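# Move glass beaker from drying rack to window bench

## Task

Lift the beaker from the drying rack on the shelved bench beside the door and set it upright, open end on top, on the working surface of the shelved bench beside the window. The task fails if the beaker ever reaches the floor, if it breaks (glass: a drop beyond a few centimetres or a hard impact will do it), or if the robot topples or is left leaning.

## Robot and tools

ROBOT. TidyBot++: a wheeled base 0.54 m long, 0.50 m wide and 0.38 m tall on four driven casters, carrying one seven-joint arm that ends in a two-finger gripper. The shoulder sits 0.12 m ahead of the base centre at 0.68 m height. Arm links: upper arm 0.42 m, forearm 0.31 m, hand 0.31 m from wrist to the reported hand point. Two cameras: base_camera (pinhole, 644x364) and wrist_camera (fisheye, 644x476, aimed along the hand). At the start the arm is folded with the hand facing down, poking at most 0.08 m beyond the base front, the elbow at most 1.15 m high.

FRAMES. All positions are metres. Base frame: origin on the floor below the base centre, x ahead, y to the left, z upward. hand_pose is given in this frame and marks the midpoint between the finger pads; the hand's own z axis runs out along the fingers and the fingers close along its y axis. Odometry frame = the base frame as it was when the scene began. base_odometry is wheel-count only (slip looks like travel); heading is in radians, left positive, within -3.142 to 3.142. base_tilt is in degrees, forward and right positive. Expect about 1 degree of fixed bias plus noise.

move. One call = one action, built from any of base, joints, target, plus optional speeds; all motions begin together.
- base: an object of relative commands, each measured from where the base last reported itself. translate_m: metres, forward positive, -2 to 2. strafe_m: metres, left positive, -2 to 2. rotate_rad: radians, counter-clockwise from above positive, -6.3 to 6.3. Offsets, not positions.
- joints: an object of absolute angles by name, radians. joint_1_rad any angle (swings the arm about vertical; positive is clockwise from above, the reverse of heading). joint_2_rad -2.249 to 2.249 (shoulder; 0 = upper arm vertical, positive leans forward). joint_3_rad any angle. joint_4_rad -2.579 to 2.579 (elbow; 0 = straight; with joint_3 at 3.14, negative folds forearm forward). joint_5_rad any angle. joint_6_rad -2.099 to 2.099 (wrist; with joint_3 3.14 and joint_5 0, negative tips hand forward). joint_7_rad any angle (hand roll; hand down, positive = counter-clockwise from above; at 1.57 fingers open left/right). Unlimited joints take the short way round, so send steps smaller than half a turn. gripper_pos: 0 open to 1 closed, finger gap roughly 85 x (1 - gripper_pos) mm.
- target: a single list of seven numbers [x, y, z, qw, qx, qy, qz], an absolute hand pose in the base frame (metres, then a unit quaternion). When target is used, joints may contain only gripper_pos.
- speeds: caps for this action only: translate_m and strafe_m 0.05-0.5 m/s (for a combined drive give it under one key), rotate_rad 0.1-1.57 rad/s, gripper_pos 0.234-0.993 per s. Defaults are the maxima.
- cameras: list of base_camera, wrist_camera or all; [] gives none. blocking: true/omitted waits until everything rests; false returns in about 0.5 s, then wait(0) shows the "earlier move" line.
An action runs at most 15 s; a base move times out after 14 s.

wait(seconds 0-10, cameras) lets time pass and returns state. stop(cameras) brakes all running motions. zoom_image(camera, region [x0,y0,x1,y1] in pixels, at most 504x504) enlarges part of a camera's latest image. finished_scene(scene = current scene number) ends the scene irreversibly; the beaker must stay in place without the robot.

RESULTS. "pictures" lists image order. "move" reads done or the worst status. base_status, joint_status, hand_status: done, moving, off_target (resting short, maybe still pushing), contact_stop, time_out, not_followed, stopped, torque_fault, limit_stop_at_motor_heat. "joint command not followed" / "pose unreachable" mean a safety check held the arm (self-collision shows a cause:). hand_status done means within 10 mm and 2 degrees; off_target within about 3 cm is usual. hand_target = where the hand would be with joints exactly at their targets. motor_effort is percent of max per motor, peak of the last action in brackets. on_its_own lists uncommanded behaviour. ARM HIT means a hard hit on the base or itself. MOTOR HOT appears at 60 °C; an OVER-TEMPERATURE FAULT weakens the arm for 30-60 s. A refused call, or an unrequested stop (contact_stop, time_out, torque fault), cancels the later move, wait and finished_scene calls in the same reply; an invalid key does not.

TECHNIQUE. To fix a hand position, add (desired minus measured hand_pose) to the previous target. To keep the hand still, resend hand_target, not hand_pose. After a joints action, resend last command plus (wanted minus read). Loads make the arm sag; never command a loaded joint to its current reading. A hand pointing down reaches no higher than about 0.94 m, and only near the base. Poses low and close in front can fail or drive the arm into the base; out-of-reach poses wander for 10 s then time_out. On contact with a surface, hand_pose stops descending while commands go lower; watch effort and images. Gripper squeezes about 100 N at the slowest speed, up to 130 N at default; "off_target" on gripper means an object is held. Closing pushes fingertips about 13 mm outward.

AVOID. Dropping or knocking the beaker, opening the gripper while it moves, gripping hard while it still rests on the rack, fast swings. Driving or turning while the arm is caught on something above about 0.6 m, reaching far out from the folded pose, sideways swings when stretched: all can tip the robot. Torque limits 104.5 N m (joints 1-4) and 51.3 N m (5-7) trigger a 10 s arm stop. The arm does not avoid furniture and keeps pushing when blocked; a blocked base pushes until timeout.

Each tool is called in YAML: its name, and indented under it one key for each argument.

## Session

move:

Scene clock: 0.00 s.
base_odometry: x=+0.000 y=+0.000 heading=+0.000
base_tilt: forward=-1.0 right=+0.5
base_status: not commanded
joint_positions: joint_1_rad=+0.048 joint_2_rad=-0.397 joint_3_rad=+3.147 joint_4_rad=-2.524 joint_5_rad=+0.048 joint_6_rad=-0.823 joint_7_rad=+1.534 gripper_pos=+0.000
joint_status: not commanded
motor_effort: joint_1_rad=-1 joint_2_rad=+0 joint_3_rad=+0 joint_4_rad=+14 joint_5_rad=+0 joint_6_rad=+2 joint_7_rad=+0
hand_pose: x=+0.2820 y=-0.0180 z=+0.5985 quat_wxyz=(+0.019, +0.995, -0.030, +0.096) (m; base frame)
hand_target: x=+0.2818 y=-0.0180 z=+0.5983 quat_wxyz=(+0.019, +0.995, -0.030, +0.095) (m; base frame)
hand_status: not commanded
pictures: base_camera, wrist_camera

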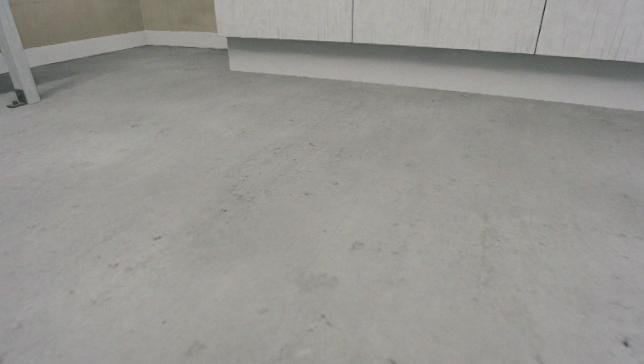

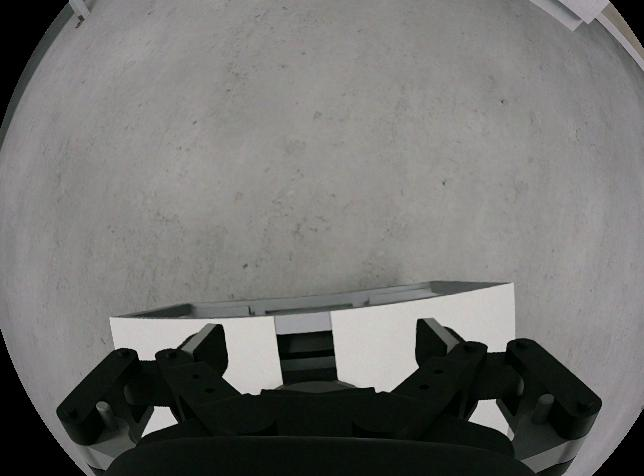

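move:
  joints: {"joint_1_rad": 0.0, "joint_2_rad": -0.391, "joint_3_rad": 3.1416, "joint_4_rad": -1.7, "joint_5_rad": 0.0, "joint_6_rad": -0.3, "joint_7_rad": 1.57}

move:
  joints: {"joint_1_rad": -1.6}
  cameras: ["wrist_camera"]

move:
  joints: {"joint_1_rad": -3.14}
  cameras: ["wrist_camera"]

move:
  joints: {"joint_1_rad": -4.7}
  cameras: ["wrist_camera"]

Scene clock: 6.07 s.
move: done
base_odometry: x=+0.000 y=+0.000 heading=+0.000
base_tilt: forward=-1.0 right=+0.5
base_status: not commanded
joint_positions: joint_1_rad=+0.015 joint_2_rad=-0.397 joint_3_rad=+3.147 joint_4_rad=-1.722 joint_5_rad=+0.045 joint_6_rad=-0.365 joint_7_rad=+1.534 gripper_pos=+0.000
joint_status: all done
motor_effort: joint_1_rad=+1(2) joint_2_rad=-6(6) joint_3_rad=+0(2) joint_4_rad=+20(20) joint_5_rad=+0(1) joint_6_rad=+9(10) joint_7_rad=+0(1)
hand_pose: x=+0.5701 y=-0.0131 z=+1.1094 quat_wxyz=(+0.014, +0.748, -0.011, +0.664) (m; base frame)
hand_target: x=+0.5734 y=+0.0013 z=+1.1403 quat_wxyz=(+0.000, +0.720, +0.000, +0.693) (m; base frame)
hand_status: not commanded
pictures: base_camera, wrist_camera

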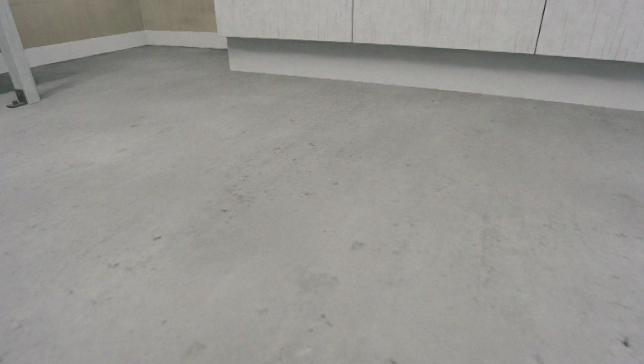

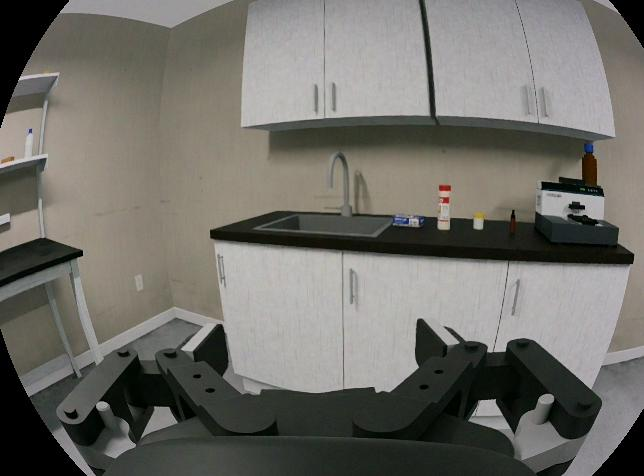

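Scene clock: 8.87 s.
move: done
base_odometry: x=+0.000 y=+0.000 heading=+0.000
base_tilt: forward=-1.0 right=+0.5
base_status: not commanded
joint_positions: joint_1_rad=-1.587 joint_2_rad=-0.397 joint_3_rad=+3.147 joint_4_rad=-1.722 joint_5_rad=+0.044 joint_6_rad=-0.362 joint_7_rad=+1.534 gripper_pos=+0.000
joint_status: all done
motor_effort: joint_1_rad=+1(2) joint_2_rad=-6(7) joint_3_rad=+1(3) joint_4_rad=+19(20) joint_5_rad=+0(1) joint_6_rad=+9(9) joint_7_rad=+0(1)
hand_pose: x=+0.1180 y=+0.4514 z=+1.1105 quat_wxyz=(-0.468, +0.528, +0.528, +0.472) (m; base frame)
hand_target: x=+0.1044 y=+0.4541 z=+1.1403 quat_wxyz=(-0.498, +0.502, +0.517, +0.483) (m; base frame)
hand_status: not commanded
pictures: wrist_camera

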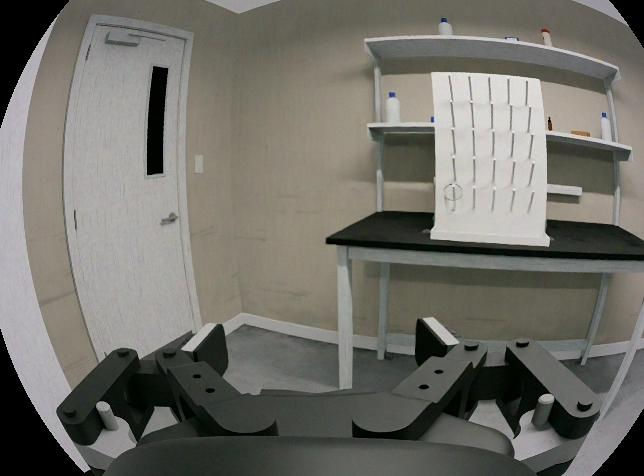

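Scene clock: 11.63 s.
move: done
base_odometry: x=+0.000 y=+0.000 heading=+0.000
base_tilt: forward=-1.0 right=+0.5
base_status: not commanded
joint_positions: joint_1_rad=-3.127 joint_2_rad=-0.397 joint_3_rad=+3.147 joint_4_rad=-1.722 joint_5_rad=+0.043 joint_6_rad=-0.361 joint_7_rad=+1.534 gripper_pos=+0.000
joint_status: all done
motor_effort: joint_1_rad=+1(3) joint_2_rad=-6(7) joint_3_rad=+1(2) joint_4_rad=+19(20) joint_5_rad=+0(1) joint_6_rad=+9(9) joint_7_rad=+0(1)
hand_pose: x=-0.3323 y=+0.0128 z=+1.1106 quat_wxyz=(-0.665, +0.011, +0.747, +0.013) (m; base frame)
hand_target: x=-0.3354 y=-0.0006 z=+1.1403 quat_wxyz=(-0.693, +0.001, +0.720, +0.000) (m; base frame)
hand_status: not commanded
pictures: wrist_camera

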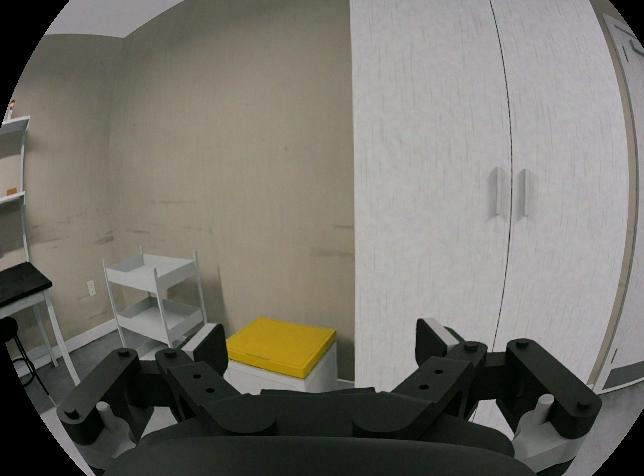

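Scene clock: 14.40 s.
move: done
base_odometry: x=+0.000 y=+0.000 heading=+0.000
base_tilt: forward=-1.0 right=+0.5
base_status: not commanded
joint_positions: joint_1_rad=-4.687 joint_2_rad=-0.397 joint_3_rad=+3.147 joint_4_rad=-1.722 joint_5_rad=+0.043 joint_6_rad=-0.361 joint_7_rad=+1.534 gripper_pos=+0.000
joint_status: all done
motor_effort: joint_1_rad=+0(3) joint_2_rad=-6(7) joint_3_rad=+1(2) joint_4_rad=+19(20) joint_5_rad=+0(0) joint_6_rad=+9(9) joint_7_rad=+0(1)
hand_pose: x=+0.1014 y=-0.4511 z=+1.1107 quat_wxyz=(-0.482, -0.517, +0.539, -0.459) (m; base frame)
hand_target: x=+0.1147 y=-0.4543 z=+1.1403 quat_wxyz=(-0.493, -0.506, +0.513, -0.488) (m; base frame)
hand_status: not commanded
pictures: wrist_camera

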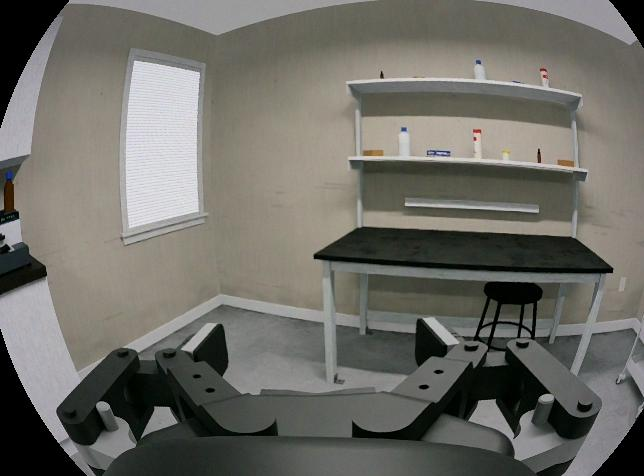

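move:
  base: {"translate_m": 0.3, "strafe_m": 0.45, "rotate_rad": 1.57}
  joints: {"joint_1_rad": -6.283}

Scene clock: 31.33 s.
move: done
base_odometry: x=+0.300 y=+0.450 heading=+1.570
base_tilt: forward=-1.0 right=+0.5
base_status: done
joint_positions: joint_1_rad=-6.269 joint_2_rad=-0.394 joint_3_rad=+3.147 joint_4_rad=-1.722 joint_5_rad=+0.042 joint_6_rad=-0.359 joint_7_rad=+1.534 gripper_pos=+0.000
joint_status: all done
motor_effort: joint_1_rad=+0(3) joint_2_rad=-6(10) joint_3_rad=+0(3) joint_4_rad=+19(20) joint_5_rad=+0(1) joint_6_rad=+9(9) joint_7_rad=+0(1)
hand_pose: x=+0.5719 y=-0.0125 z=+1.1099 quat_wxyz=(-0.012, -0.747, +0.012, -0.665) (m; base frame)
hand_target: x=+0.5734 y=+0.0013 z=+1.1403 quat_wxyz=(+0.000, -0.720, +0.000, -0.693) (m; base frame)
hand_status: not commanded
pictures: base_camera, wrist_camera

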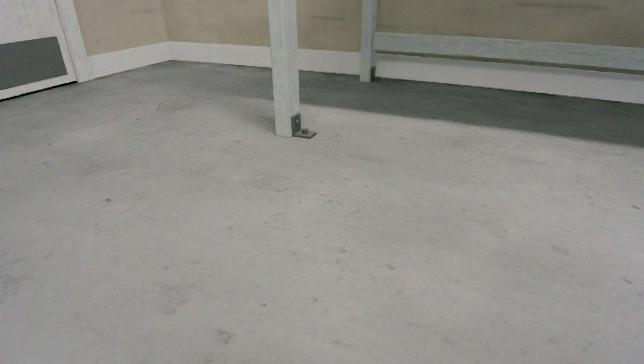

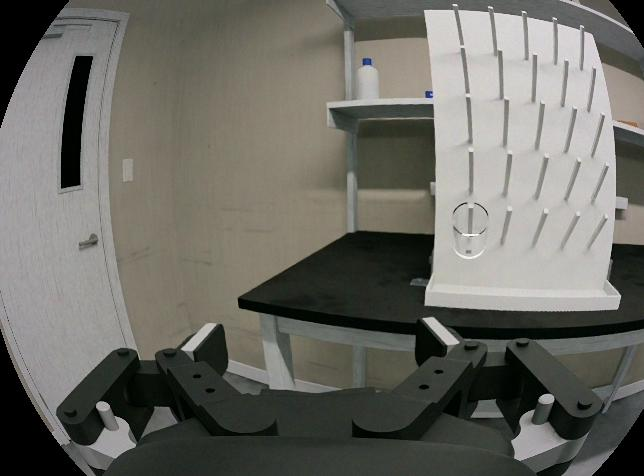

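zoom_image:
  camera: "wrist_camera"
  region: [400, 150, 644, 330]

zoom_image:
  camera: "wrist_camera"
  region: [220, 180, 644, 440]

Scaled by 2.066.

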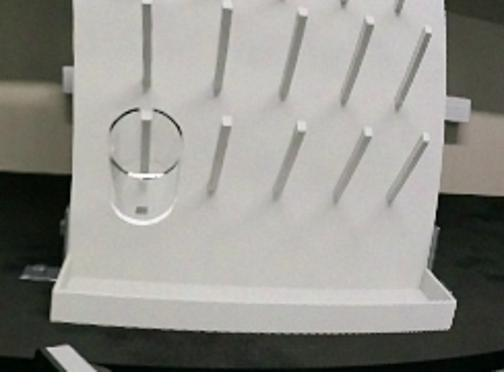

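Scaled by 1.189.

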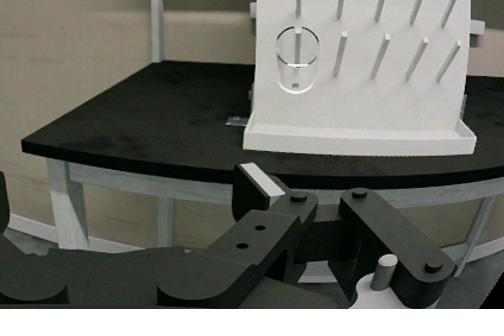

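move:
  base: {"translate_m": 0.53, "strafe_m": 0.45, "rotate_rad": -0.42}
  joints: {"joint_1_rad": -6.283, "joint_2_rad": 0.343, "joint_3_rad": 3.1416, "joint_4_rad": -1.132, "joint_5_rad": 1.57, "joint_6_rad": -1.57, "joint_7_rad": 2.2}

Scene clock: 86.67 s.
move: done
base_odometry: x=-0.150 y=+0.981 heading=+1.149
base_tilt: forward=-1.0 right=+0.5
base_status: done
joint_positions: joint_1_rad=-6.286 joint_2_rad=+0.309 joint_3_rad=+3.146 joint_4_rad=-1.158 joint_5_rad=+1.507 joint_6_rad=-1.512 joint_7_rad=+2.152 gripper_pos=+0.000
joint_status: all done
motor_effort: joint_1_rad=+0(3) joint_2_rad=-23(26) joint_3_rad=+2(4) joint_4_rad=+15(21) joint_5_rad=+9(10) joint_6_rad=+1(10) joint_7_rad=+0(1)
hand_pose: x=+0.5792 y=-0.3094 z=+1.0978 quat_wxyz=(-0.673, -0.700, -0.192, +0.140) (m; base frame)
hand_target: x=+0.5737 y=-0.3104 z=+1.1076 quat_wxyz=(-0.682, -0.682, -0.187, +0.186) (m; base frame)
hand_status: not commanded
pictures: base_camera, wrist_camera

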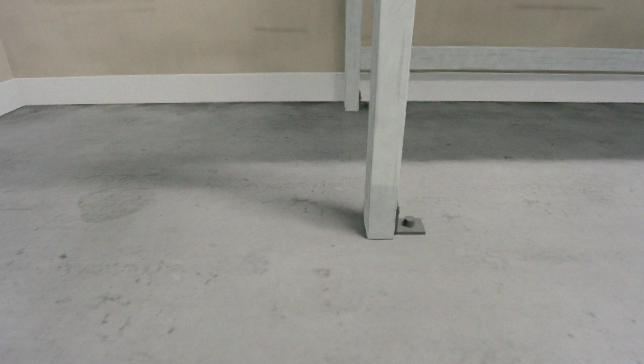

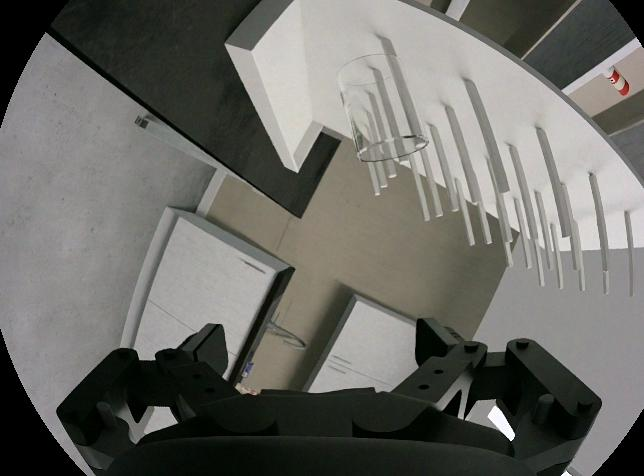

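zoom_image:
  camera: "base_camera"
  region: [0, 50, 322, 130]

zoom_image:
  camera: "base_camera"
  region: [322, 50, 644, 130]

zoom_image:
  camera: "wrist_camera"
  region: [200, 0, 520, 230]

Scaled by 1.565.

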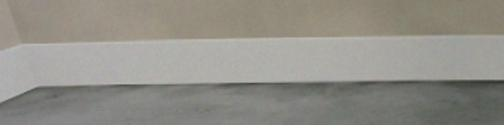

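Scaled by 1.565.

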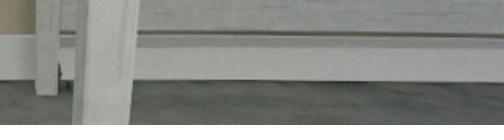

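Scaled by 1.575.

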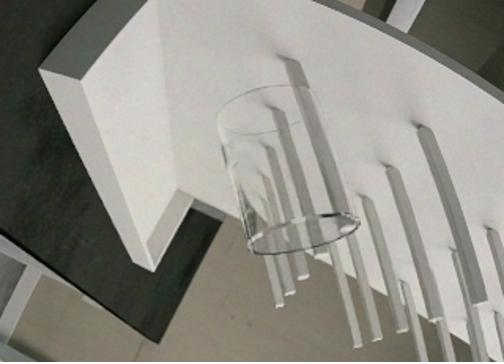

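zoom_image:
  camera: "wrist_camera"
  region: [310, 20, 450, 230]

Scaled by 2.400.

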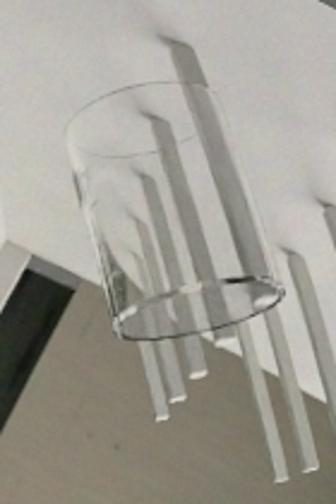

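zoom_image:
  camera: "wrist_camera"
  region: [420, 50, 644, 310]

Scaled by 1.938.

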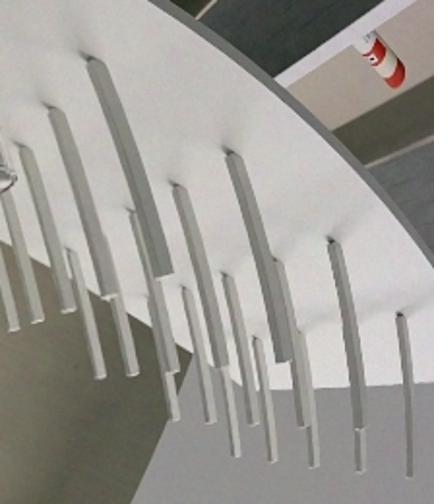

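move:
  base: {"translate_m": 0.12, "strafe_m": -0.04}
  joints: {"joint_1_rad": -6.283, "joint_2_rad": 0.54, "joint_3_rad": 3.1416, "joint_4_rad": -0.974, "joint_5_rad": 1.63, "joint_6_rad": -1.63, "joint_7_rad": 2.4}

Scene clock: 183.20 s.
move: done
base_odometry: x=-0.064 y=+1.074 heading=+1.150
base_tilt: forward=-1.0 right=+0.5
base_status: done
joint_positions: joint_1_rad=-6.286 joint_2_rad=+0.523 joint_3_rad=+3.146 joint_4_rad=-0.998 joint_5_rad=+1.571 joint_6_rad=-1.573 joint_7_rad=+2.351 gripper_pos=+0.000
joint_status: all done
motor_effort: joint_1_rad=+1(2) joint_2_rad=-29(36) joint_3_rad=+2(4) joint_4_rad=+15(17) joint_5_rad=+9(11) joint_6_rad=+1(4) joint_7_rad=-1(1)
hand_pose: x=+0.6419 y=-0.3102 z=+1.0624 quat_wxyz=(-0.661, -0.660, -0.251, +0.254) (m; base frame)
hand_target: x=+0.6297 y=-0.3093 z=+1.0775 quat_wxyz=(-0.665, -0.645, -0.238, +0.293) (m; base frame)
hand_status: not commanded
pictures: base_camera, wrist_camera

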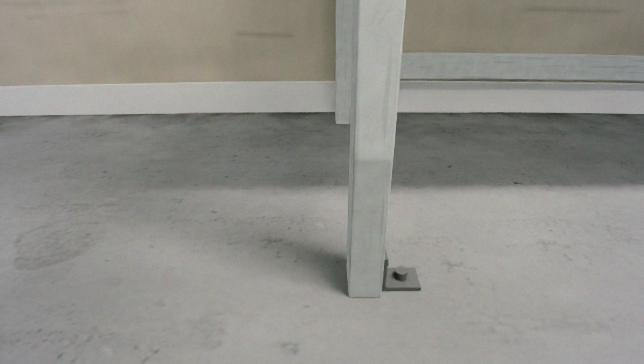

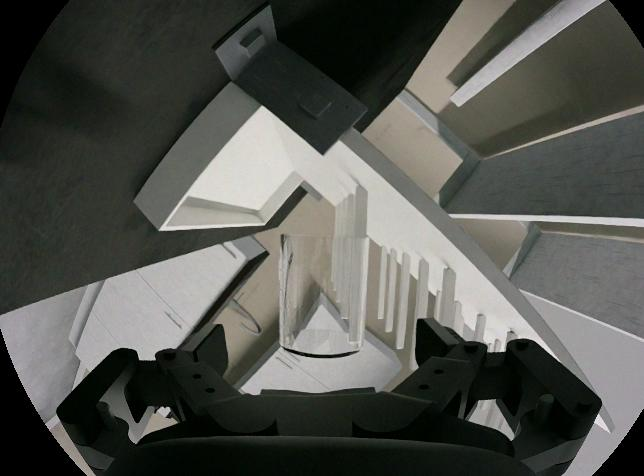

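zoom_image:
  camera: "wrist_camera"
  region: [220, 170, 440, 400]

Scaled by 2.191.

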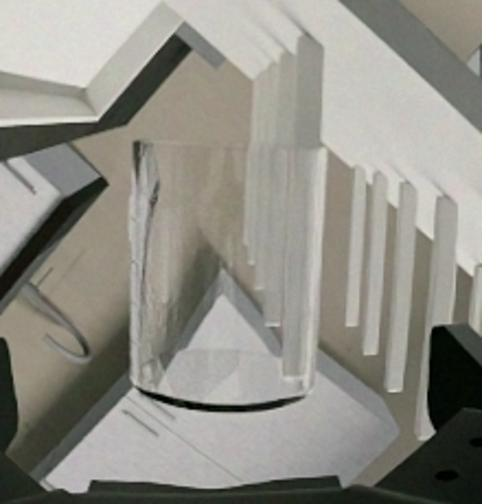

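move:
  base: {"strafe_m": -0.075}
  joints: {"joint_7_rad": 2.275}
  speeds: {"strafe_m": 0.15}
  cameras: ["wrist_camera"]

zoom_image:
  camera: "wrist_camera"
  region: [200, 170, 480, 400]

Scene clock: 214.33 s.
move: done
base_odometry: x=+0.005 y=+1.043 heading=+1.150
base_tilt: forward=-1.0 right=+0.5
base_status: done
joint_positions: joint_1_rad=-6.282 joint_2_rad=+0.523 joint_3_rad=+3.146 joint_4_rad=-0.997 joint_5_rad=+1.572 joint_6_rad=-1.576 joint_7_rad=+2.275 gripper_pos=+0.000
joint_status: all done
motor_effort: joint_1_rad=+0(3) joint_2_rad=-29(30) joint_3_rad=+3(4) joint_4_rad=+15(15) joint_5_rad=+9(10) joint_6_rad=+1(1) joint_7_rad=+0(1)
hand_pose: x=+0.6400 y=-0.3122 z=+1.0626 quat_wxyz=(-0.669, -0.670, -0.223, +0.231) (m; base frame)
hand_target: x=+0.6297 y=-0.3093 z=+1.0775 quat_wxyz=(-0.682, -0.658, -0.197, +0.251) (m; base frame)
hand_status: not commanded
pictures: wrist_camera

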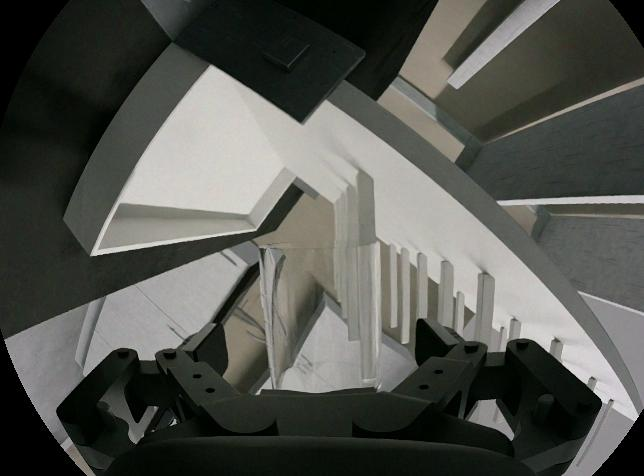

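Scaled by 1.800.

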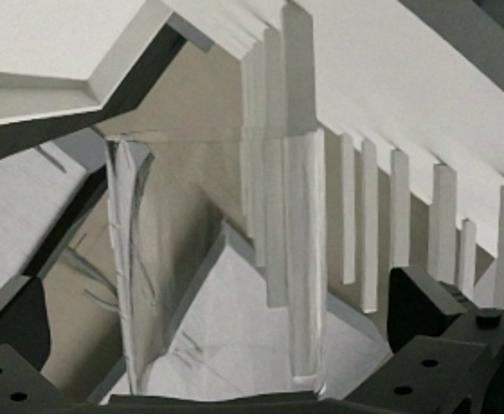

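move:
  base: {"strafe_m": -0.067}
  joints: {"joint_7_rad": 2.355}
  speeds: {"strafe_m": 0.1}
  cameras: ["wrist_camera"]

zoom_image:
  camera: "wrist_camera"
  region: [180, 170, 480, 440]

Scene clock: 236.27 s.
move: done
base_odometry: x=+0.066 y=+1.016 heading=+1.150
base_tilt: forward=-1.0 right=+0.5
base_status: done
joint_positions: joint_1_rad=-6.281 joint_2_rad=+0.523 joint_3_rad=+3.146 joint_4_rad=-0.997 joint_5_rad=+1.572 joint_6_rad=-1.577 joint_7_rad=+2.343 gripper_pos=+0.000
joint_status: all done
motor_effort: joint_1_rad=+0(4) joint_2_rad=-29(31) joint_3_rad=+2(4) joint_4_rad=+15(16) joint_5_rad=+9(10) joint_6_rad=+1(1) joint_7_rad=-1(1)
hand_pose: x=+0.6395 y=-0.3127 z=+1.0627 quat_wxyz=(-0.661, -0.662, -0.245, +0.254) (m; base frame)
hand_target: x=+0.6297 y=-0.3093 z=+1.0775 quat_wxyz=(-0.671, -0.650, -0.223, +0.278) (m; base frame)
hand_status: not commanded
pictures: wrist_camera

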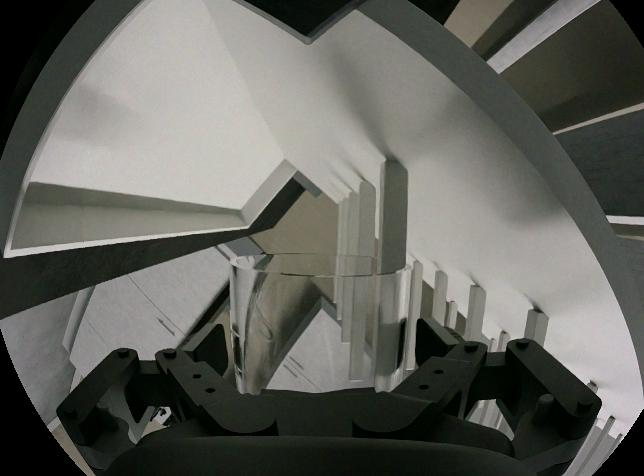

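Scaled by 1.680.

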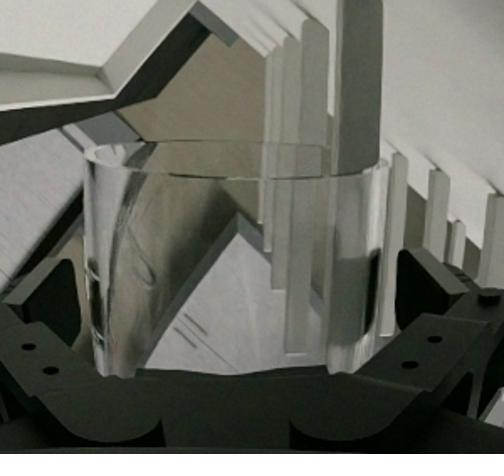

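move:
  joints: {"joint_7_rad": 2.315, "gripper_pos": 0.215}
  speeds: {"gripper_pos": 0.234}
  cameras: ["wrist_camera"]

zoom_image:
  camera: "wrist_camera"
  region: [180, 170, 480, 440]

Scene clock: 247.13 s.
move: done
base_odometry: x=+0.066 y=+1.016 heading=+1.150
base_tilt: forward=-1.0 right=+0.5
base_status: not commanded
joint_positions: joint_1_rad=-6.281 joint_2_rad=+0.523 joint_3_rad=+3.146 joint_4_rad=-0.997 joint_5_rad=+1.572 joint_6_rad=-1.577 joint_7_rad=+2.322 gripper_pos=+0.206
joint_status: all done
motor_effort: joint_1_rad=+0(1) joint_2_rad=-30(30) joint_3_rad=+3(3) joint_4_rad=+15(16) joint_5_rad=+10(10) joint_6_rad=+1(1) joint_7_rad=+0(1)
hand_pose: x=+0.6393 y=-0.3127 z=+1.0627 quat_wxyz=(-0.664, -0.665, -0.238, +0.247) (m; base frame)
hand_target: x=+0.6297 y=-0.3093 z=+1.0775 quat_wxyz=(-0.676, -0.654, -0.210, +0.265) (m; base frame)
hand_status: not commanded
pictures: wrist_camera

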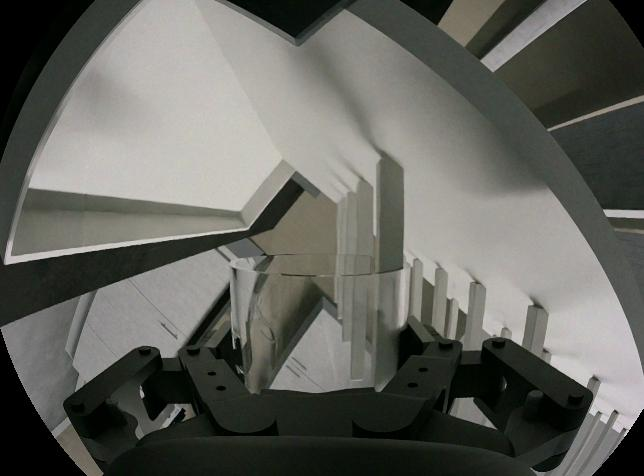

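Scaled by 1.680.

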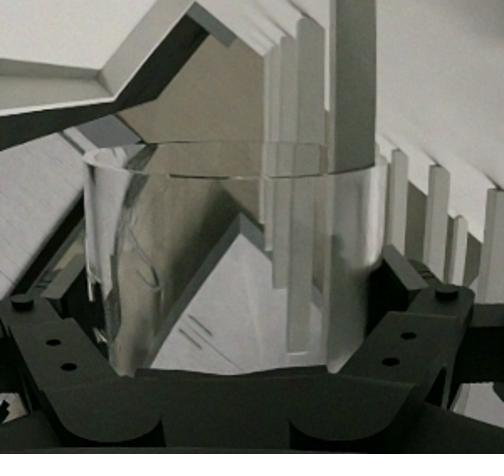

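move:
  joints: {"gripper_pos": 0.232}
  speeds: {"gripper_pos": 0.234}
  cameras: ["wrist_camera"]

zoom_image:
  camera: "wrist_camera"
  region: [180, 170, 480, 440]

Scene clock: 250.30 s.
move: done
base_odometry: x=+0.066 y=+1.016 heading=+1.150
base_tilt: forward=-1.0 right=+0.5
base_status: not commanded
joint_positions: joint_1_rad=-6.281 joint_2_rad=+0.523 joint_3_rad=+3.146 joint_4_rad=-0.997 joint_5_rad=+1.572 joint_6_rad=-1.577 joint_7_rad=+2.322 gripper_pos=+0.215
joint_status: all done
motor_effort: joint_1_rad=+0(1) joint_2_rad=-30(30) joint_3_rad=+3(4) joint_4_rad=+16(16) joint_5_rad=+10(10) joint_6_rad=+1(1) joint_7_rad=+0(1)
hand_pose: x=+0.6393 y=-0.3127 z=+1.0627 quat_wxyz=(-0.664, -0.665, -0.238, +0.247) (m; base frame)
hand_target: x=+0.6297 y=-0.3093 z=+1.0775 quat_wxyz=(-0.676, -0.654, -0.210, +0.265) (m; base frame)
hand_status: not commanded
pictures: wrist_camera

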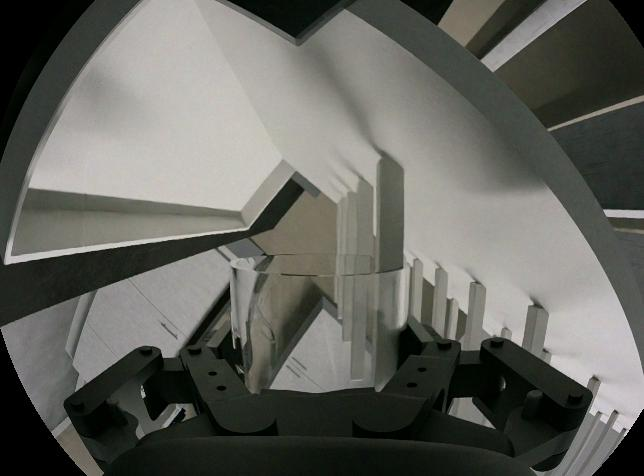

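Scaled by 1.680.

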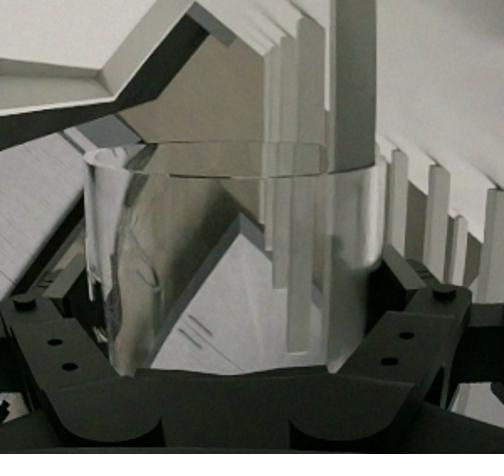

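move:
  joints: {"gripper_pos": 0.245}
  speeds: {"gripper_pos": 0.234}
  cameras: []

Scene clock: 254.90 s.
move: done
base_odometry: x=+0.066 y=+1.016 heading=+1.150
base_tilt: forward=-1.0 right=+0.5
base_status: not commanded
joint_positions: joint_1_rad=-6.281 joint_2_rad=+0.523 joint_3_rad=+3.146 joint_4_rad=-0.997 joint_5_rad=+1.572 joint_6_rad=-1.577 joint_7_rad=+2.322 gripper_pos=+0.215
joint_status: all done
motor_effort: joint_1_rad=+2(2) joint_2_rad=-30(30) joint_3_rad=+3(3) joint_4_rad=+15(16) joint_5_rad=+10(10) joint_6_rad=+1(1) joint_7_rad=+0(1)
hand_pose: x=+0.6393 y=-0.3127 z=+1.0627 quat_wxyz=(-0.664, -0.665, -0.238, +0.247) (m; base frame)
hand_target: x=+0.6297 y=-0.3093 z=+1.0775 quat_wxyz=(-0.676, -0.654, -0.210, +0.265) (m; base frame)
hand_status: not commanded
pictures: none
No camera images: "cameras" was empty.

move:
  joints: {"gripper_pos": 0.225}
  speeds: {"gripper_pos": 0.234}
  cameras: []

move:
  joints: {"joint_2_rad": 0.40, "joint_7_rad": 2.45}
  cameras: ["wrist_camera"]

zoom_image:
  camera: "wrist_camera"
  region: [180, 170, 480, 440]

Scene clock: 274.00 s.
move: done
base_odometry: x=+0.066 y=+1.016 heading=+1.150
base_tilt: forward=-1.0 right=+0.5
base_status: not commanded
joint_positions: joint_1_rad=-6.281 joint_2_rad=+0.523 joint_3_rad=+3.146 joint_4_rad=-0.997 joint_5_rad=+1.572 joint_6_rad=-1.577 joint_7_rad=+2.322 gripper_pos=+0.215
joint_status: all done
motor_effort: joint_1_rad=+1(1) joint_2_rad=-30(30) joint_3_rad=+3(3) joint_4_rad=+16(16) joint_5_rad=+10(11) joint_6_rad=+1(1) joint_7_rad=+0(1)
hand_pose: x=+0.6393 y=-0.3127 z=+1.0627 quat_wxyz=(-0.664, -0.665, -0.238, +0.247) (m; base frame)
hand_target: x=+0.6297 y=-0.3093 z=+1.0775 quat_wxyz=(-0.676, -0.654, -0.210, +0.265) (m; base frame)
hand_status: not commanded
pictures: none
No camera images: "cameras" was empty.

Scene clock: 275.13 s.
move: done
base_odometry: x=+0.066 y=+1.016 heading=+1.150
base_tilt: forward=-1.0 right=+0.5
base_status: not commanded
joint_positions: joint_1_rad=-6.281 joint_2_rad=+0.429 joint_3_rad=+3.146 joint_4_rad=-0.994 joint_5_rad=+1.572 joint_6_rad=-1.579 joint_7_rad=+2.403 gripper_pos=+0.215
joint_status: all done
motor_effort: joint_1_rad=+1(2) joint_2_rad=-27(33) joint_3_rad=+3(3) joint_4_rad=+15(17) joint_5_rad=+10(11) joint_6_rad=+2(2) joint_7_rad=+0(1)
hand_pose: x=+0.6002 y=-0.3126 z=+1.1110 quat_wxyz=(-0.665, -0.667, -0.232, +0.243) (m; base frame)
hand_target: x=+0.5695 y=-0.3093 z=+1.1449 quat_wxyz=(-0.673, -0.659, -0.207, +0.265) (m; base frame)
hand_status: not commanded
pictures: wrist_camera

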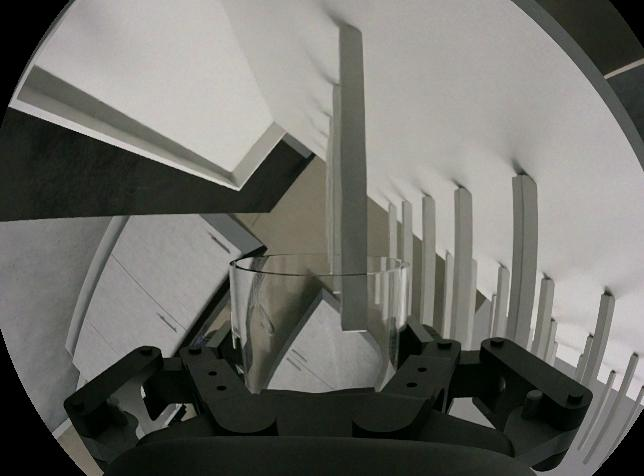

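Scaled by 1.680.

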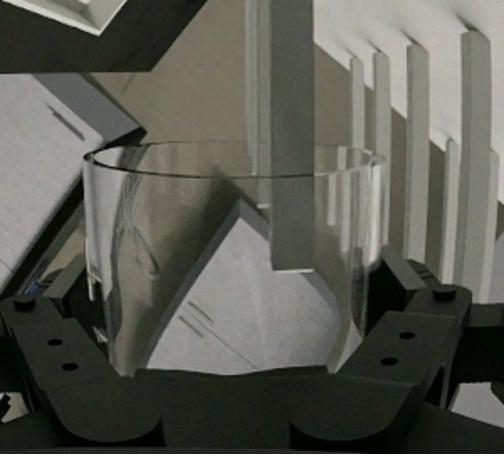

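move:
  base: {"translate_m": -0.3}
  joints: {"joint_2_rad": 0.27, "joint_7_rad": 2.57}
  cameras: ["wrist_camera"]

Scene clock: 317.03 s.
move: done
base_odometry: x=-0.056 y=+0.742 heading=+1.150
base_tilt: forward=-1.0 right=+0.5
base_status: done
joint_positions: joint_1_rad=-6.285 joint_2_rad=+0.288 joint_3_rad=+3.146 joint_4_rad=-0.992 joint_5_rad=+1.575 joint_6_rad=-1.587 joint_7_rad=+2.522 gripper_pos=+0.215
joint_status: all done
motor_effort: joint_1_rad=+0(4) joint_2_rad=-23(32) joint_3_rad=+1(4) joint_4_rad=+15(17) joint_5_rad=+10(11) joint_6_rad=+3(10) joint_7_rad=+0(1)
hand_pose: x=+0.5343 y=-0.3105 z=+1.1752 quat_wxyz=(-0.667, -0.671, -0.223, +0.236) (m; base frame)
hand_target: x=+0.5057 y=-0.3093 z=+1.1994 quat_wxyz=(-0.671, -0.664, -0.203, +0.262) (m; base frame)
hand_status: not commanded
pictures: wrist_camera

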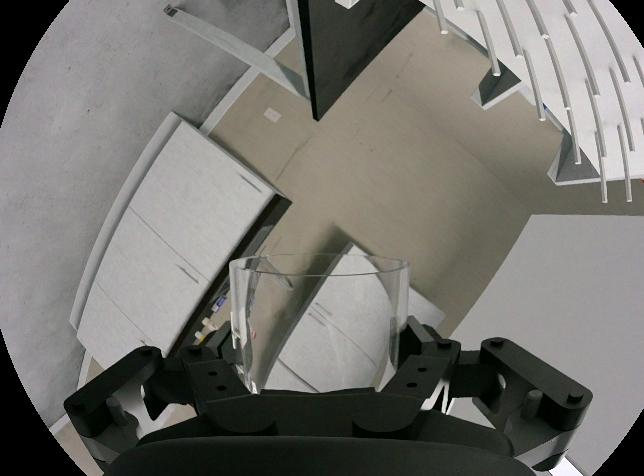

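move:
  base: {"translate_m": -1.685, "strafe_m": -0.744, "rotate_rad": -3.142}
  joints: {"joint_1_rad": -6.283, "joint_2_rad": -0.142, "joint_3_rad": 3.1416, "joint_4_rad": -1.764, "joint_5_rad": -0.05, "joint_6_rad": 0.051, "joint_7_rad": 1.52}

Scene clock: 328.00 s.
move: done
base_odometry: x=-0.065 y=-1.100 heading=-1.992
base_tilt: forward=-1.0 right=+0.5
base_status: done
joint_positions: joint_1_rad=-6.281 joint_2_rad=-0.112 joint_3_rad=+3.146 joint_4_rad=-1.736 joint_5_rad=-0.004 joint_6_rad=-0.015 joint_7_rad=+1.567 gripper_pos=+0.215
joint_status: all done
motor_effort: joint_1_rad=+0(5) joint_2_rad=-16(26) joint_3_rad=+1(4) joint_4_rad=+21(22) joint_5_rad=+0(11) joint_6_rad=+10(11) joint_7_rad=+0(1)
hand_pose: x=+0.6966 y=-0.0023 z=+1.0622 quat_wxyz=(+0.001, -0.731, +0.005, -0.683) (m; base frame)
hand_target: x=+0.6847 y=+0.0004 z=+1.0822 quat_wxyz=(+0.035, -0.706, +0.037, -0.706) (m; base frame)
hand_status: not commanded
pictures: base_camera, wrist_camera

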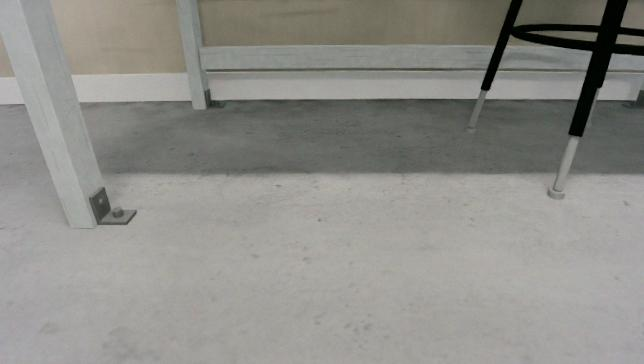

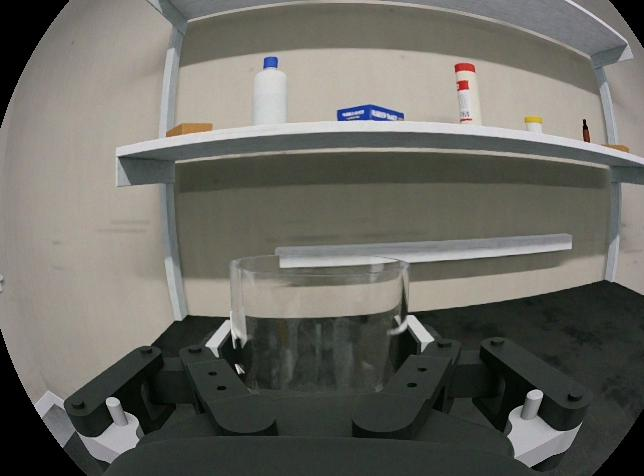

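zoom_image:
  camera: "wrist_camera"
  region: [180, 220, 460, 440]

Scaled by 1.800.

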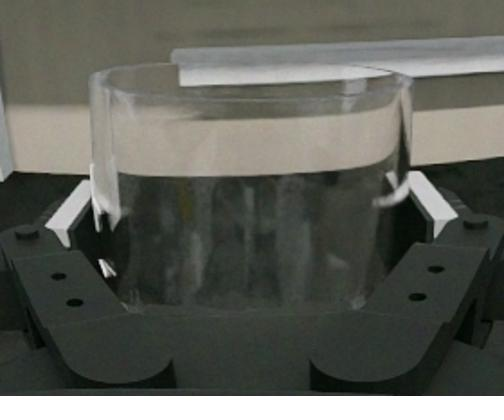

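move:
  base: {"translate_m": 0.15}
  joints: {"joint_1_rad": -6.283, "joint_2_rad": 0.1795, "joint_3_rad": 3.1416, "joint_4_rad": -2.15, "joint_5_rad": -0.05, "joint_6_rad": 0.7585, "joint_7_rad": 1.52}

Scene clock: 350.50 s.
move: done
base_odometry: x=-0.126 y=-1.237 heading=-1.992
base_tilt: forward=-1.0 right=+0.5
base_status: done
joint_positions: joint_1_rad=-6.281 joint_2_rad=+0.159 joint_3_rad=+3.146 joint_4_rad=-2.127 joint_5_rad=-0.004 joint_6_rad=+0.687 joint_7_rad=+1.567 gripper_pos=+0.215
joint_status: all done
motor_effort: joint_1_rad=+1(2) joint_2_rad=-20(26) joint_3_rad=+0(2) joint_4_rad=+17(22) joint_5_rad=+0(1) joint_6_rad=+10(12) joint_7_rad=+0(1)
hand_pose: x=+0.7343 y=-0.0031 z=+0.8822 quat_wxyz=(-0.001, -0.717, +0.005, -0.697) (m; base frame)
hand_target: x=+0.7334 y=-0.0095 z=+0.8793 quat_wxyz=(+0.019, -0.706, +0.043, -0.707) (m; base frame)
hand_status: not commanded
pictures: base_camera, wrist_camera

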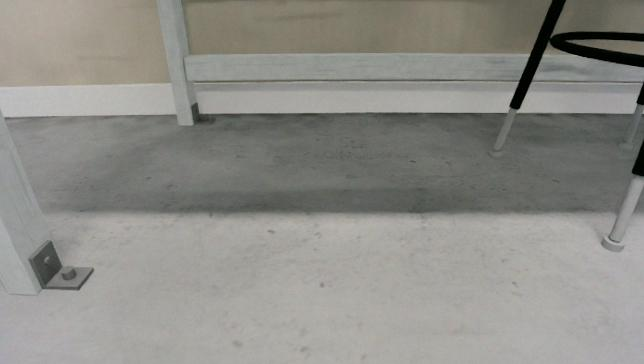

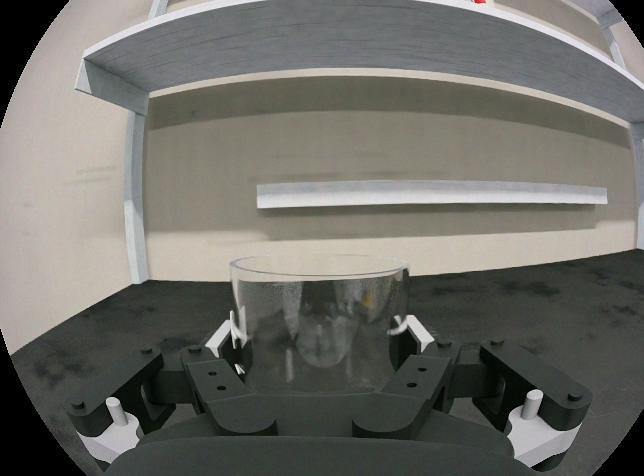

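move:
  joints: {"joint_2_rad": 0.278, "joint_4_rad": -2.2396, "joint_6_rad": 0.96}
  cameras: ["wrist_camera"]

Scene clock: 364.13 s.
move: done
base_odometry: x=-0.126 y=-1.237 heading=-1.992
base_tilt: forward=-1.0 right=+0.5
base_status: not commanded
joint_positions: joint_1_rad=-6.281 joint_2_rad=+0.249 joint_3_rad=+3.146 joint_4_rad=-2.219 joint_5_rad=-0.004 joint_6_rad=+0.891 joint_7_rad=+1.567 gripper_pos=+0.215
joint_status: all done
motor_effort: joint_1_rad=+0(1) joint_2_rad=-22(24) joint_3_rad=+0(1) joint_4_rad=+15(17) joint_5_rad=+0(1) joint_6_rad=+10(11) joint_7_rad=+0(1)
hand_pose: x=+0.7301 y=-0.0032 z=+0.8419 quat_wxyz=(-0.001, -0.709, +0.005, -0.705) (m; base frame)
hand_target: x=+0.7292 y=-0.0115 z=+0.8352 quat_wxyz=(+0.014, -0.701, +0.043, -0.711) (m; base frame)
hand_status: not commanded
pictures: wrist_camera

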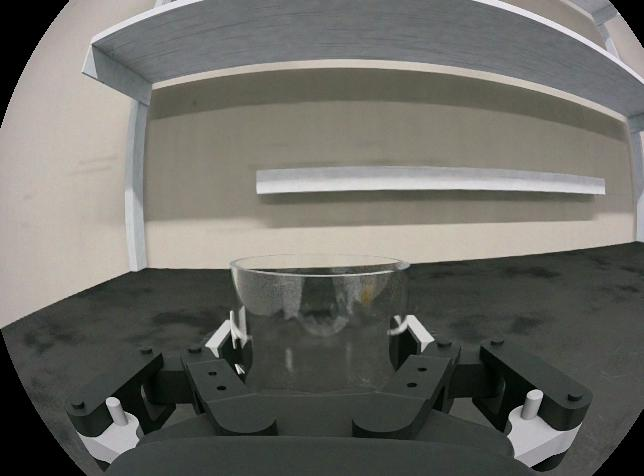

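move:
  joints: {"joint_2_rad": 0.2875, "joint_4_rad": -2.248, "joint_6_rad": 0.978}
  cameras: []

move:
  joints: {"joint_2_rad": 0.297, "joint_4_rad": -2.2565, "joint_6_rad": 0.996}
  cameras: []

Scene clock: 370.00 s.
move: done
base_odometry: x=-0.126 y=-1.237 heading=-1.992
base_tilt: forward=-1.0 right=+0.5
base_status: not commanded
joint_positions: joint_1_rad=-6.281 joint_2_rad=+0.252 joint_3_rad=+3.146 joint_4_rad=-2.226 joint_5_rad=-0.004 joint_6_rad=+0.912 joint_7_rad=+1.567 gripper_pos=+0.215
joint_status: all done
motor_effort: joint_1_rad=+0(1) joint_2_rad=-22(22) joint_3_rad=+1(1) joint_4_rad=+15(15) joint_5_rad=+0(0) joint_6_rad=+10(12) joint_7_rad=+0(1)
hand_pose: x=+0.7290 y=-0.0032 z=+0.8432 quat_wxyz=(-0.001, -0.705, +0.005, -0.709) (m; base frame)
hand_target: x=+0.7284 y=-0.0117 z=+0.8309 quat_wxyz=(+0.013, -0.701, +0.042, -0.711) (m; base frame)
hand_status: not commanded
pictures: none
No camera images: "cameras" was empty.

Scene clock: 370.50 s.
move: done
base_odometry: x=-0.126 y=-1.237 heading=-1.992
base_tilt: forward=-1.0 right=+0.5
base_status: not commanded
joint_positions: joint_1_rad=-6.281 joint_2_rad=+0.258 joint_3_rad=+3.146 joint_4_rad=-2.233 joint_5_rad=-0.004 joint_6_rad=+0.932 joint_7_rad=+1.567 gripper_pos=+0.215
joint_status: all done
motor_effort: joint_1_rad=+0(1) joint_2_rad=-21(22) joint_3_rad=-1(1) joint_4_rad=+15(15) joint_5_rad=+0(0) joint_6_rad=+10(11) joint_7_rad=+0(0)
hand_pose: x=+0.7281 y=-0.0032 z=+0.8420 quat_wxyz=(-0.002, -0.703, +0.005, -0.711) (m; base frame)
hand_target: x=+0.7276 y=-0.0118 z=+0.8266 quat_wxyz=(+0.013, -0.701, +0.042, -0.711) (m; base frame)
hand_status: not commanded
pictures: none
No camera images: "cameras" was empty.

move:
  joints: {"joint_2_rad": 0.312, "joint_4_rad": -2.2565, "joint_6_rad": 0.996}
  cameras: []

move:
  joints: {"joint_2_rad": 0.322, "joint_4_rad": -2.262, "joint_6_rad": 1.0}
  cameras: []

Scene clock: 374.90 s.
move: done
base_odometry: x=-0.126 y=-1.237 heading=-1.992
base_tilt: forward=-1.0 right=+0.5
base_status: not commanded
joint_positions: joint_1_rad=-6.281 joint_2_rad=+0.273 joint_3_rad=+3.146 joint_4_rad=-2.234 joint_5_rad=-0.005 joint_6_rad=+0.932 joint_7_rad=+1.567 gripper_pos=+0.215
joint_status: all done
motor_effort: joint_1_rad=+1(1) joint_2_rad=-22(24) joint_3_rad=+0(1) joint_4_rad=+15(16) joint_5_rad=+0(0) joint_6_rad=+10(11) joint_7_rad=+0(1)
hand_pose: x=+0.7303 y=-0.0033 z=+0.8329 quat_wxyz=(-0.002, -0.708, +0.005, -0.706) (m; base frame)
hand_target: x=+0.7296 y=-0.0118 z=+0.8174 quat_wxyz=(+0.013, -0.707, +0.042, -0.706) (m; base frame)
hand_status: not commanded
pictures: none
No camera images: "cameras" was empty.

Scene clock: 375.43 s.
move: done
base_odometry: x=-0.126 y=-1.237 heading=-1.992
base_tilt: forward=-1.0 right=+0.5
base_status: not commanded
joint_positions: joint_1_rad=-6.281 joint_2_rad=+0.282 joint_3_rad=+3.146 joint_4_rad=-2.238 joint_5_rad=-0.005 joint_6_rad=+0.936 joint_7_rad=+1.567 gripper_pos=+0.215
joint_status: all done
motor_effort: joint_1_rad=+1(1) joint_2_rad=-22(23) joint_3_rad=-1(1) joint_4_rad=+15(15) joint_5_rad=+0(0) joint_6_rad=+10(11) joint_7_rad=+0(0)
hand_pose: x=+0.7304 y=-0.0033 z=+0.8266 quat_wxyz=(-0.002, -0.712, +0.005, -0.703) (m; base frame)
hand_target: x=+0.7295 y=-0.0119 z=+0.8099 quat_wxyz=(+0.012, -0.711, +0.043, -0.702) (m; base frame)
hand_status: not commanded
pictures: none
No camera images: "cameras" was empty.

move:
  joints: {"joint_2_rad": 0.332, "joint_4_rad": -2.27, "joint_6_rad": 1.02}
  cameras: ["wrist_camera"]

zoom_image:
  camera: "wrist_camera"
  region: [180, 220, 460, 440]

Scene clock: 378.73 s.
move: done
base_odometry: x=-0.126 y=-1.237 heading=-1.992
base_tilt: forward=-1.0 right=+0.5
base_status: not commanded
joint_positions: joint_1_rad=-6.281 joint_2_rad=+0.289 joint_3_rad=+3.146 joint_4_rad=-2.244 joint_5_rad=-0.005 joint_6_rad=+0.960 joint_7_rad=+1.567 gripper_pos=+0.215
joint_status: all done
motor_effort: joint_1_rad=+0(1) joint_2_rad=-22(22) joint_3_rad=+0(1) joint_4_rad=+14(15) joint_5_rad=+0(0) joint_6_rad=+10(10) joint_7_rad=+0(1)
hand_pose: x=+0.7298 y=-0.0033 z=+0.8264 quat_wxyz=(-0.002, -0.708, +0.005, -0.706) (m; base frame)
hand_target: x=+0.7287 y=-0.0120 z=+0.8063 quat_wxyz=(+0.012, -0.710, +0.042, -0.703) (m; base frame)
hand_status: not commanded
pictures: wrist_camera

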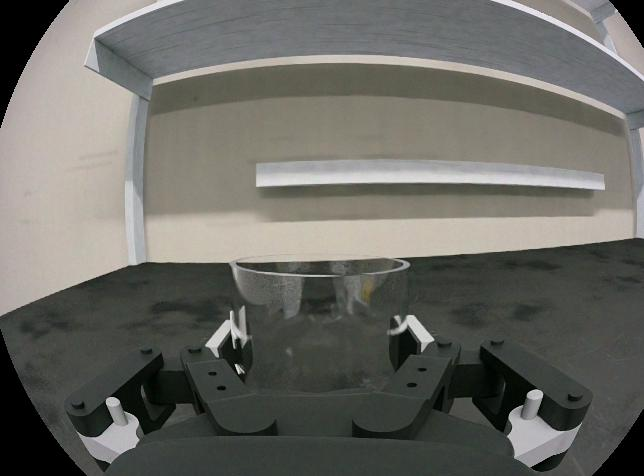

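Scaled by 1.800.

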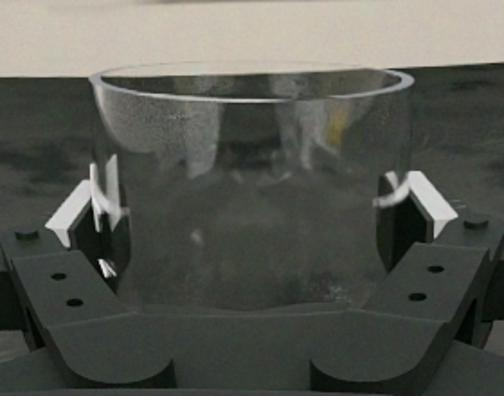

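move:
  joints: {"joint_2_rad": 0.347, "joint_4_rad": -2.279, "joint_6_rad": 1.034}
  cameras: []

move:
  joints: {"joint_2_rad": 0.36, "joint_4_rad": -2.288, "joint_6_rad": 1.05}
  cameras: []

Scene clock: 385.27 s.
move: done
base_odometry: x=-0.126 y=-1.237 heading=-1.992
base_tilt: forward=-1.0 right=+0.5
base_status: not commanded
joint_positions: joint_1_rad=-6.281 joint_2_rad=+0.297 joint_3_rad=+3.146 joint_4_rad=-2.249 joint_5_rad=-0.005 joint_6_rad=+0.981 joint_7_rad=+1.567 gripper_pos=+0.215
joint_status: all done
motor_effort: joint_1_rad=+1(1) joint_2_rad=-21(22) joint_3_rad=+0(1) joint_4_rad=+13(14) joint_5_rad=+0(1) joint_6_rad=+9(10) joint_7_rad=+0(1)
hand_pose: x=+0.7299 y=-0.0033 z=+0.8260 quat_wxyz=(-0.002, -0.705, +0.005, -0.709) (m; base frame)
hand_target: x=+0.7280 y=-0.0121 z=+0.7972 quat_wxyz=(+0.011, -0.713, +0.042, -0.699) (m; base frame)
hand_status: not commanded
pictures: none
No camera images: "cameras" was empty.

Scene clock: 385.80 s.
move: done
base_odometry: x=-0.126 y=-1.237 heading=-1.992
base_tilt: forward=-1.0 right=+0.5
base_status: not commanded
joint_positions: joint_1_rad=-6.281 joint_2_rad=+0.305 joint_3_rad=+3.146 joint_4_rad=-2.254 joint_5_rad=-0.005 joint_6_rad=+1.004 joint_7_rad=+1.567 gripper_pos=+0.215
joint_status: all done
motor_effort: joint_1_rad=+1(2) joint_2_rad=-20(20) joint_3_rad=+0(1) joint_4_rad=+12(13) joint_5_rad=+0(0) joint_6_rad=+8(9) joint_7_rad=+0(1)
hand_pose: x=+0.7295 y=-0.0033 z=+0.8257 quat_wxyz=(-0.002, -0.701, +0.005, -0.713) (m; base frame)
hand_target: x=+0.7271 y=-0.0123 z=+0.7901 quat_wxyz=(+0.011, -0.716, +0.042, -0.697) (m; base frame)
hand_status: not commanded
pictures: none
No camera images: "cameras" was empty.

zoom_image:
  camera: "wrist_camera"
  region: [180, 220, 460, 440]

Scaled by 1.800.

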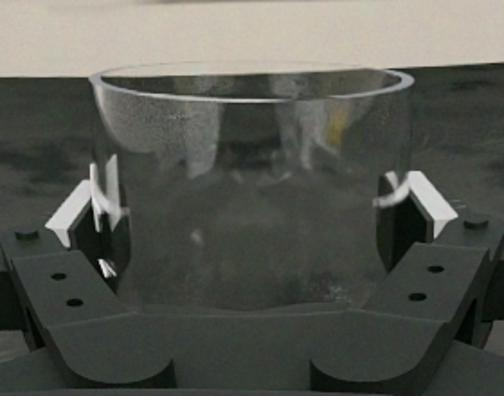

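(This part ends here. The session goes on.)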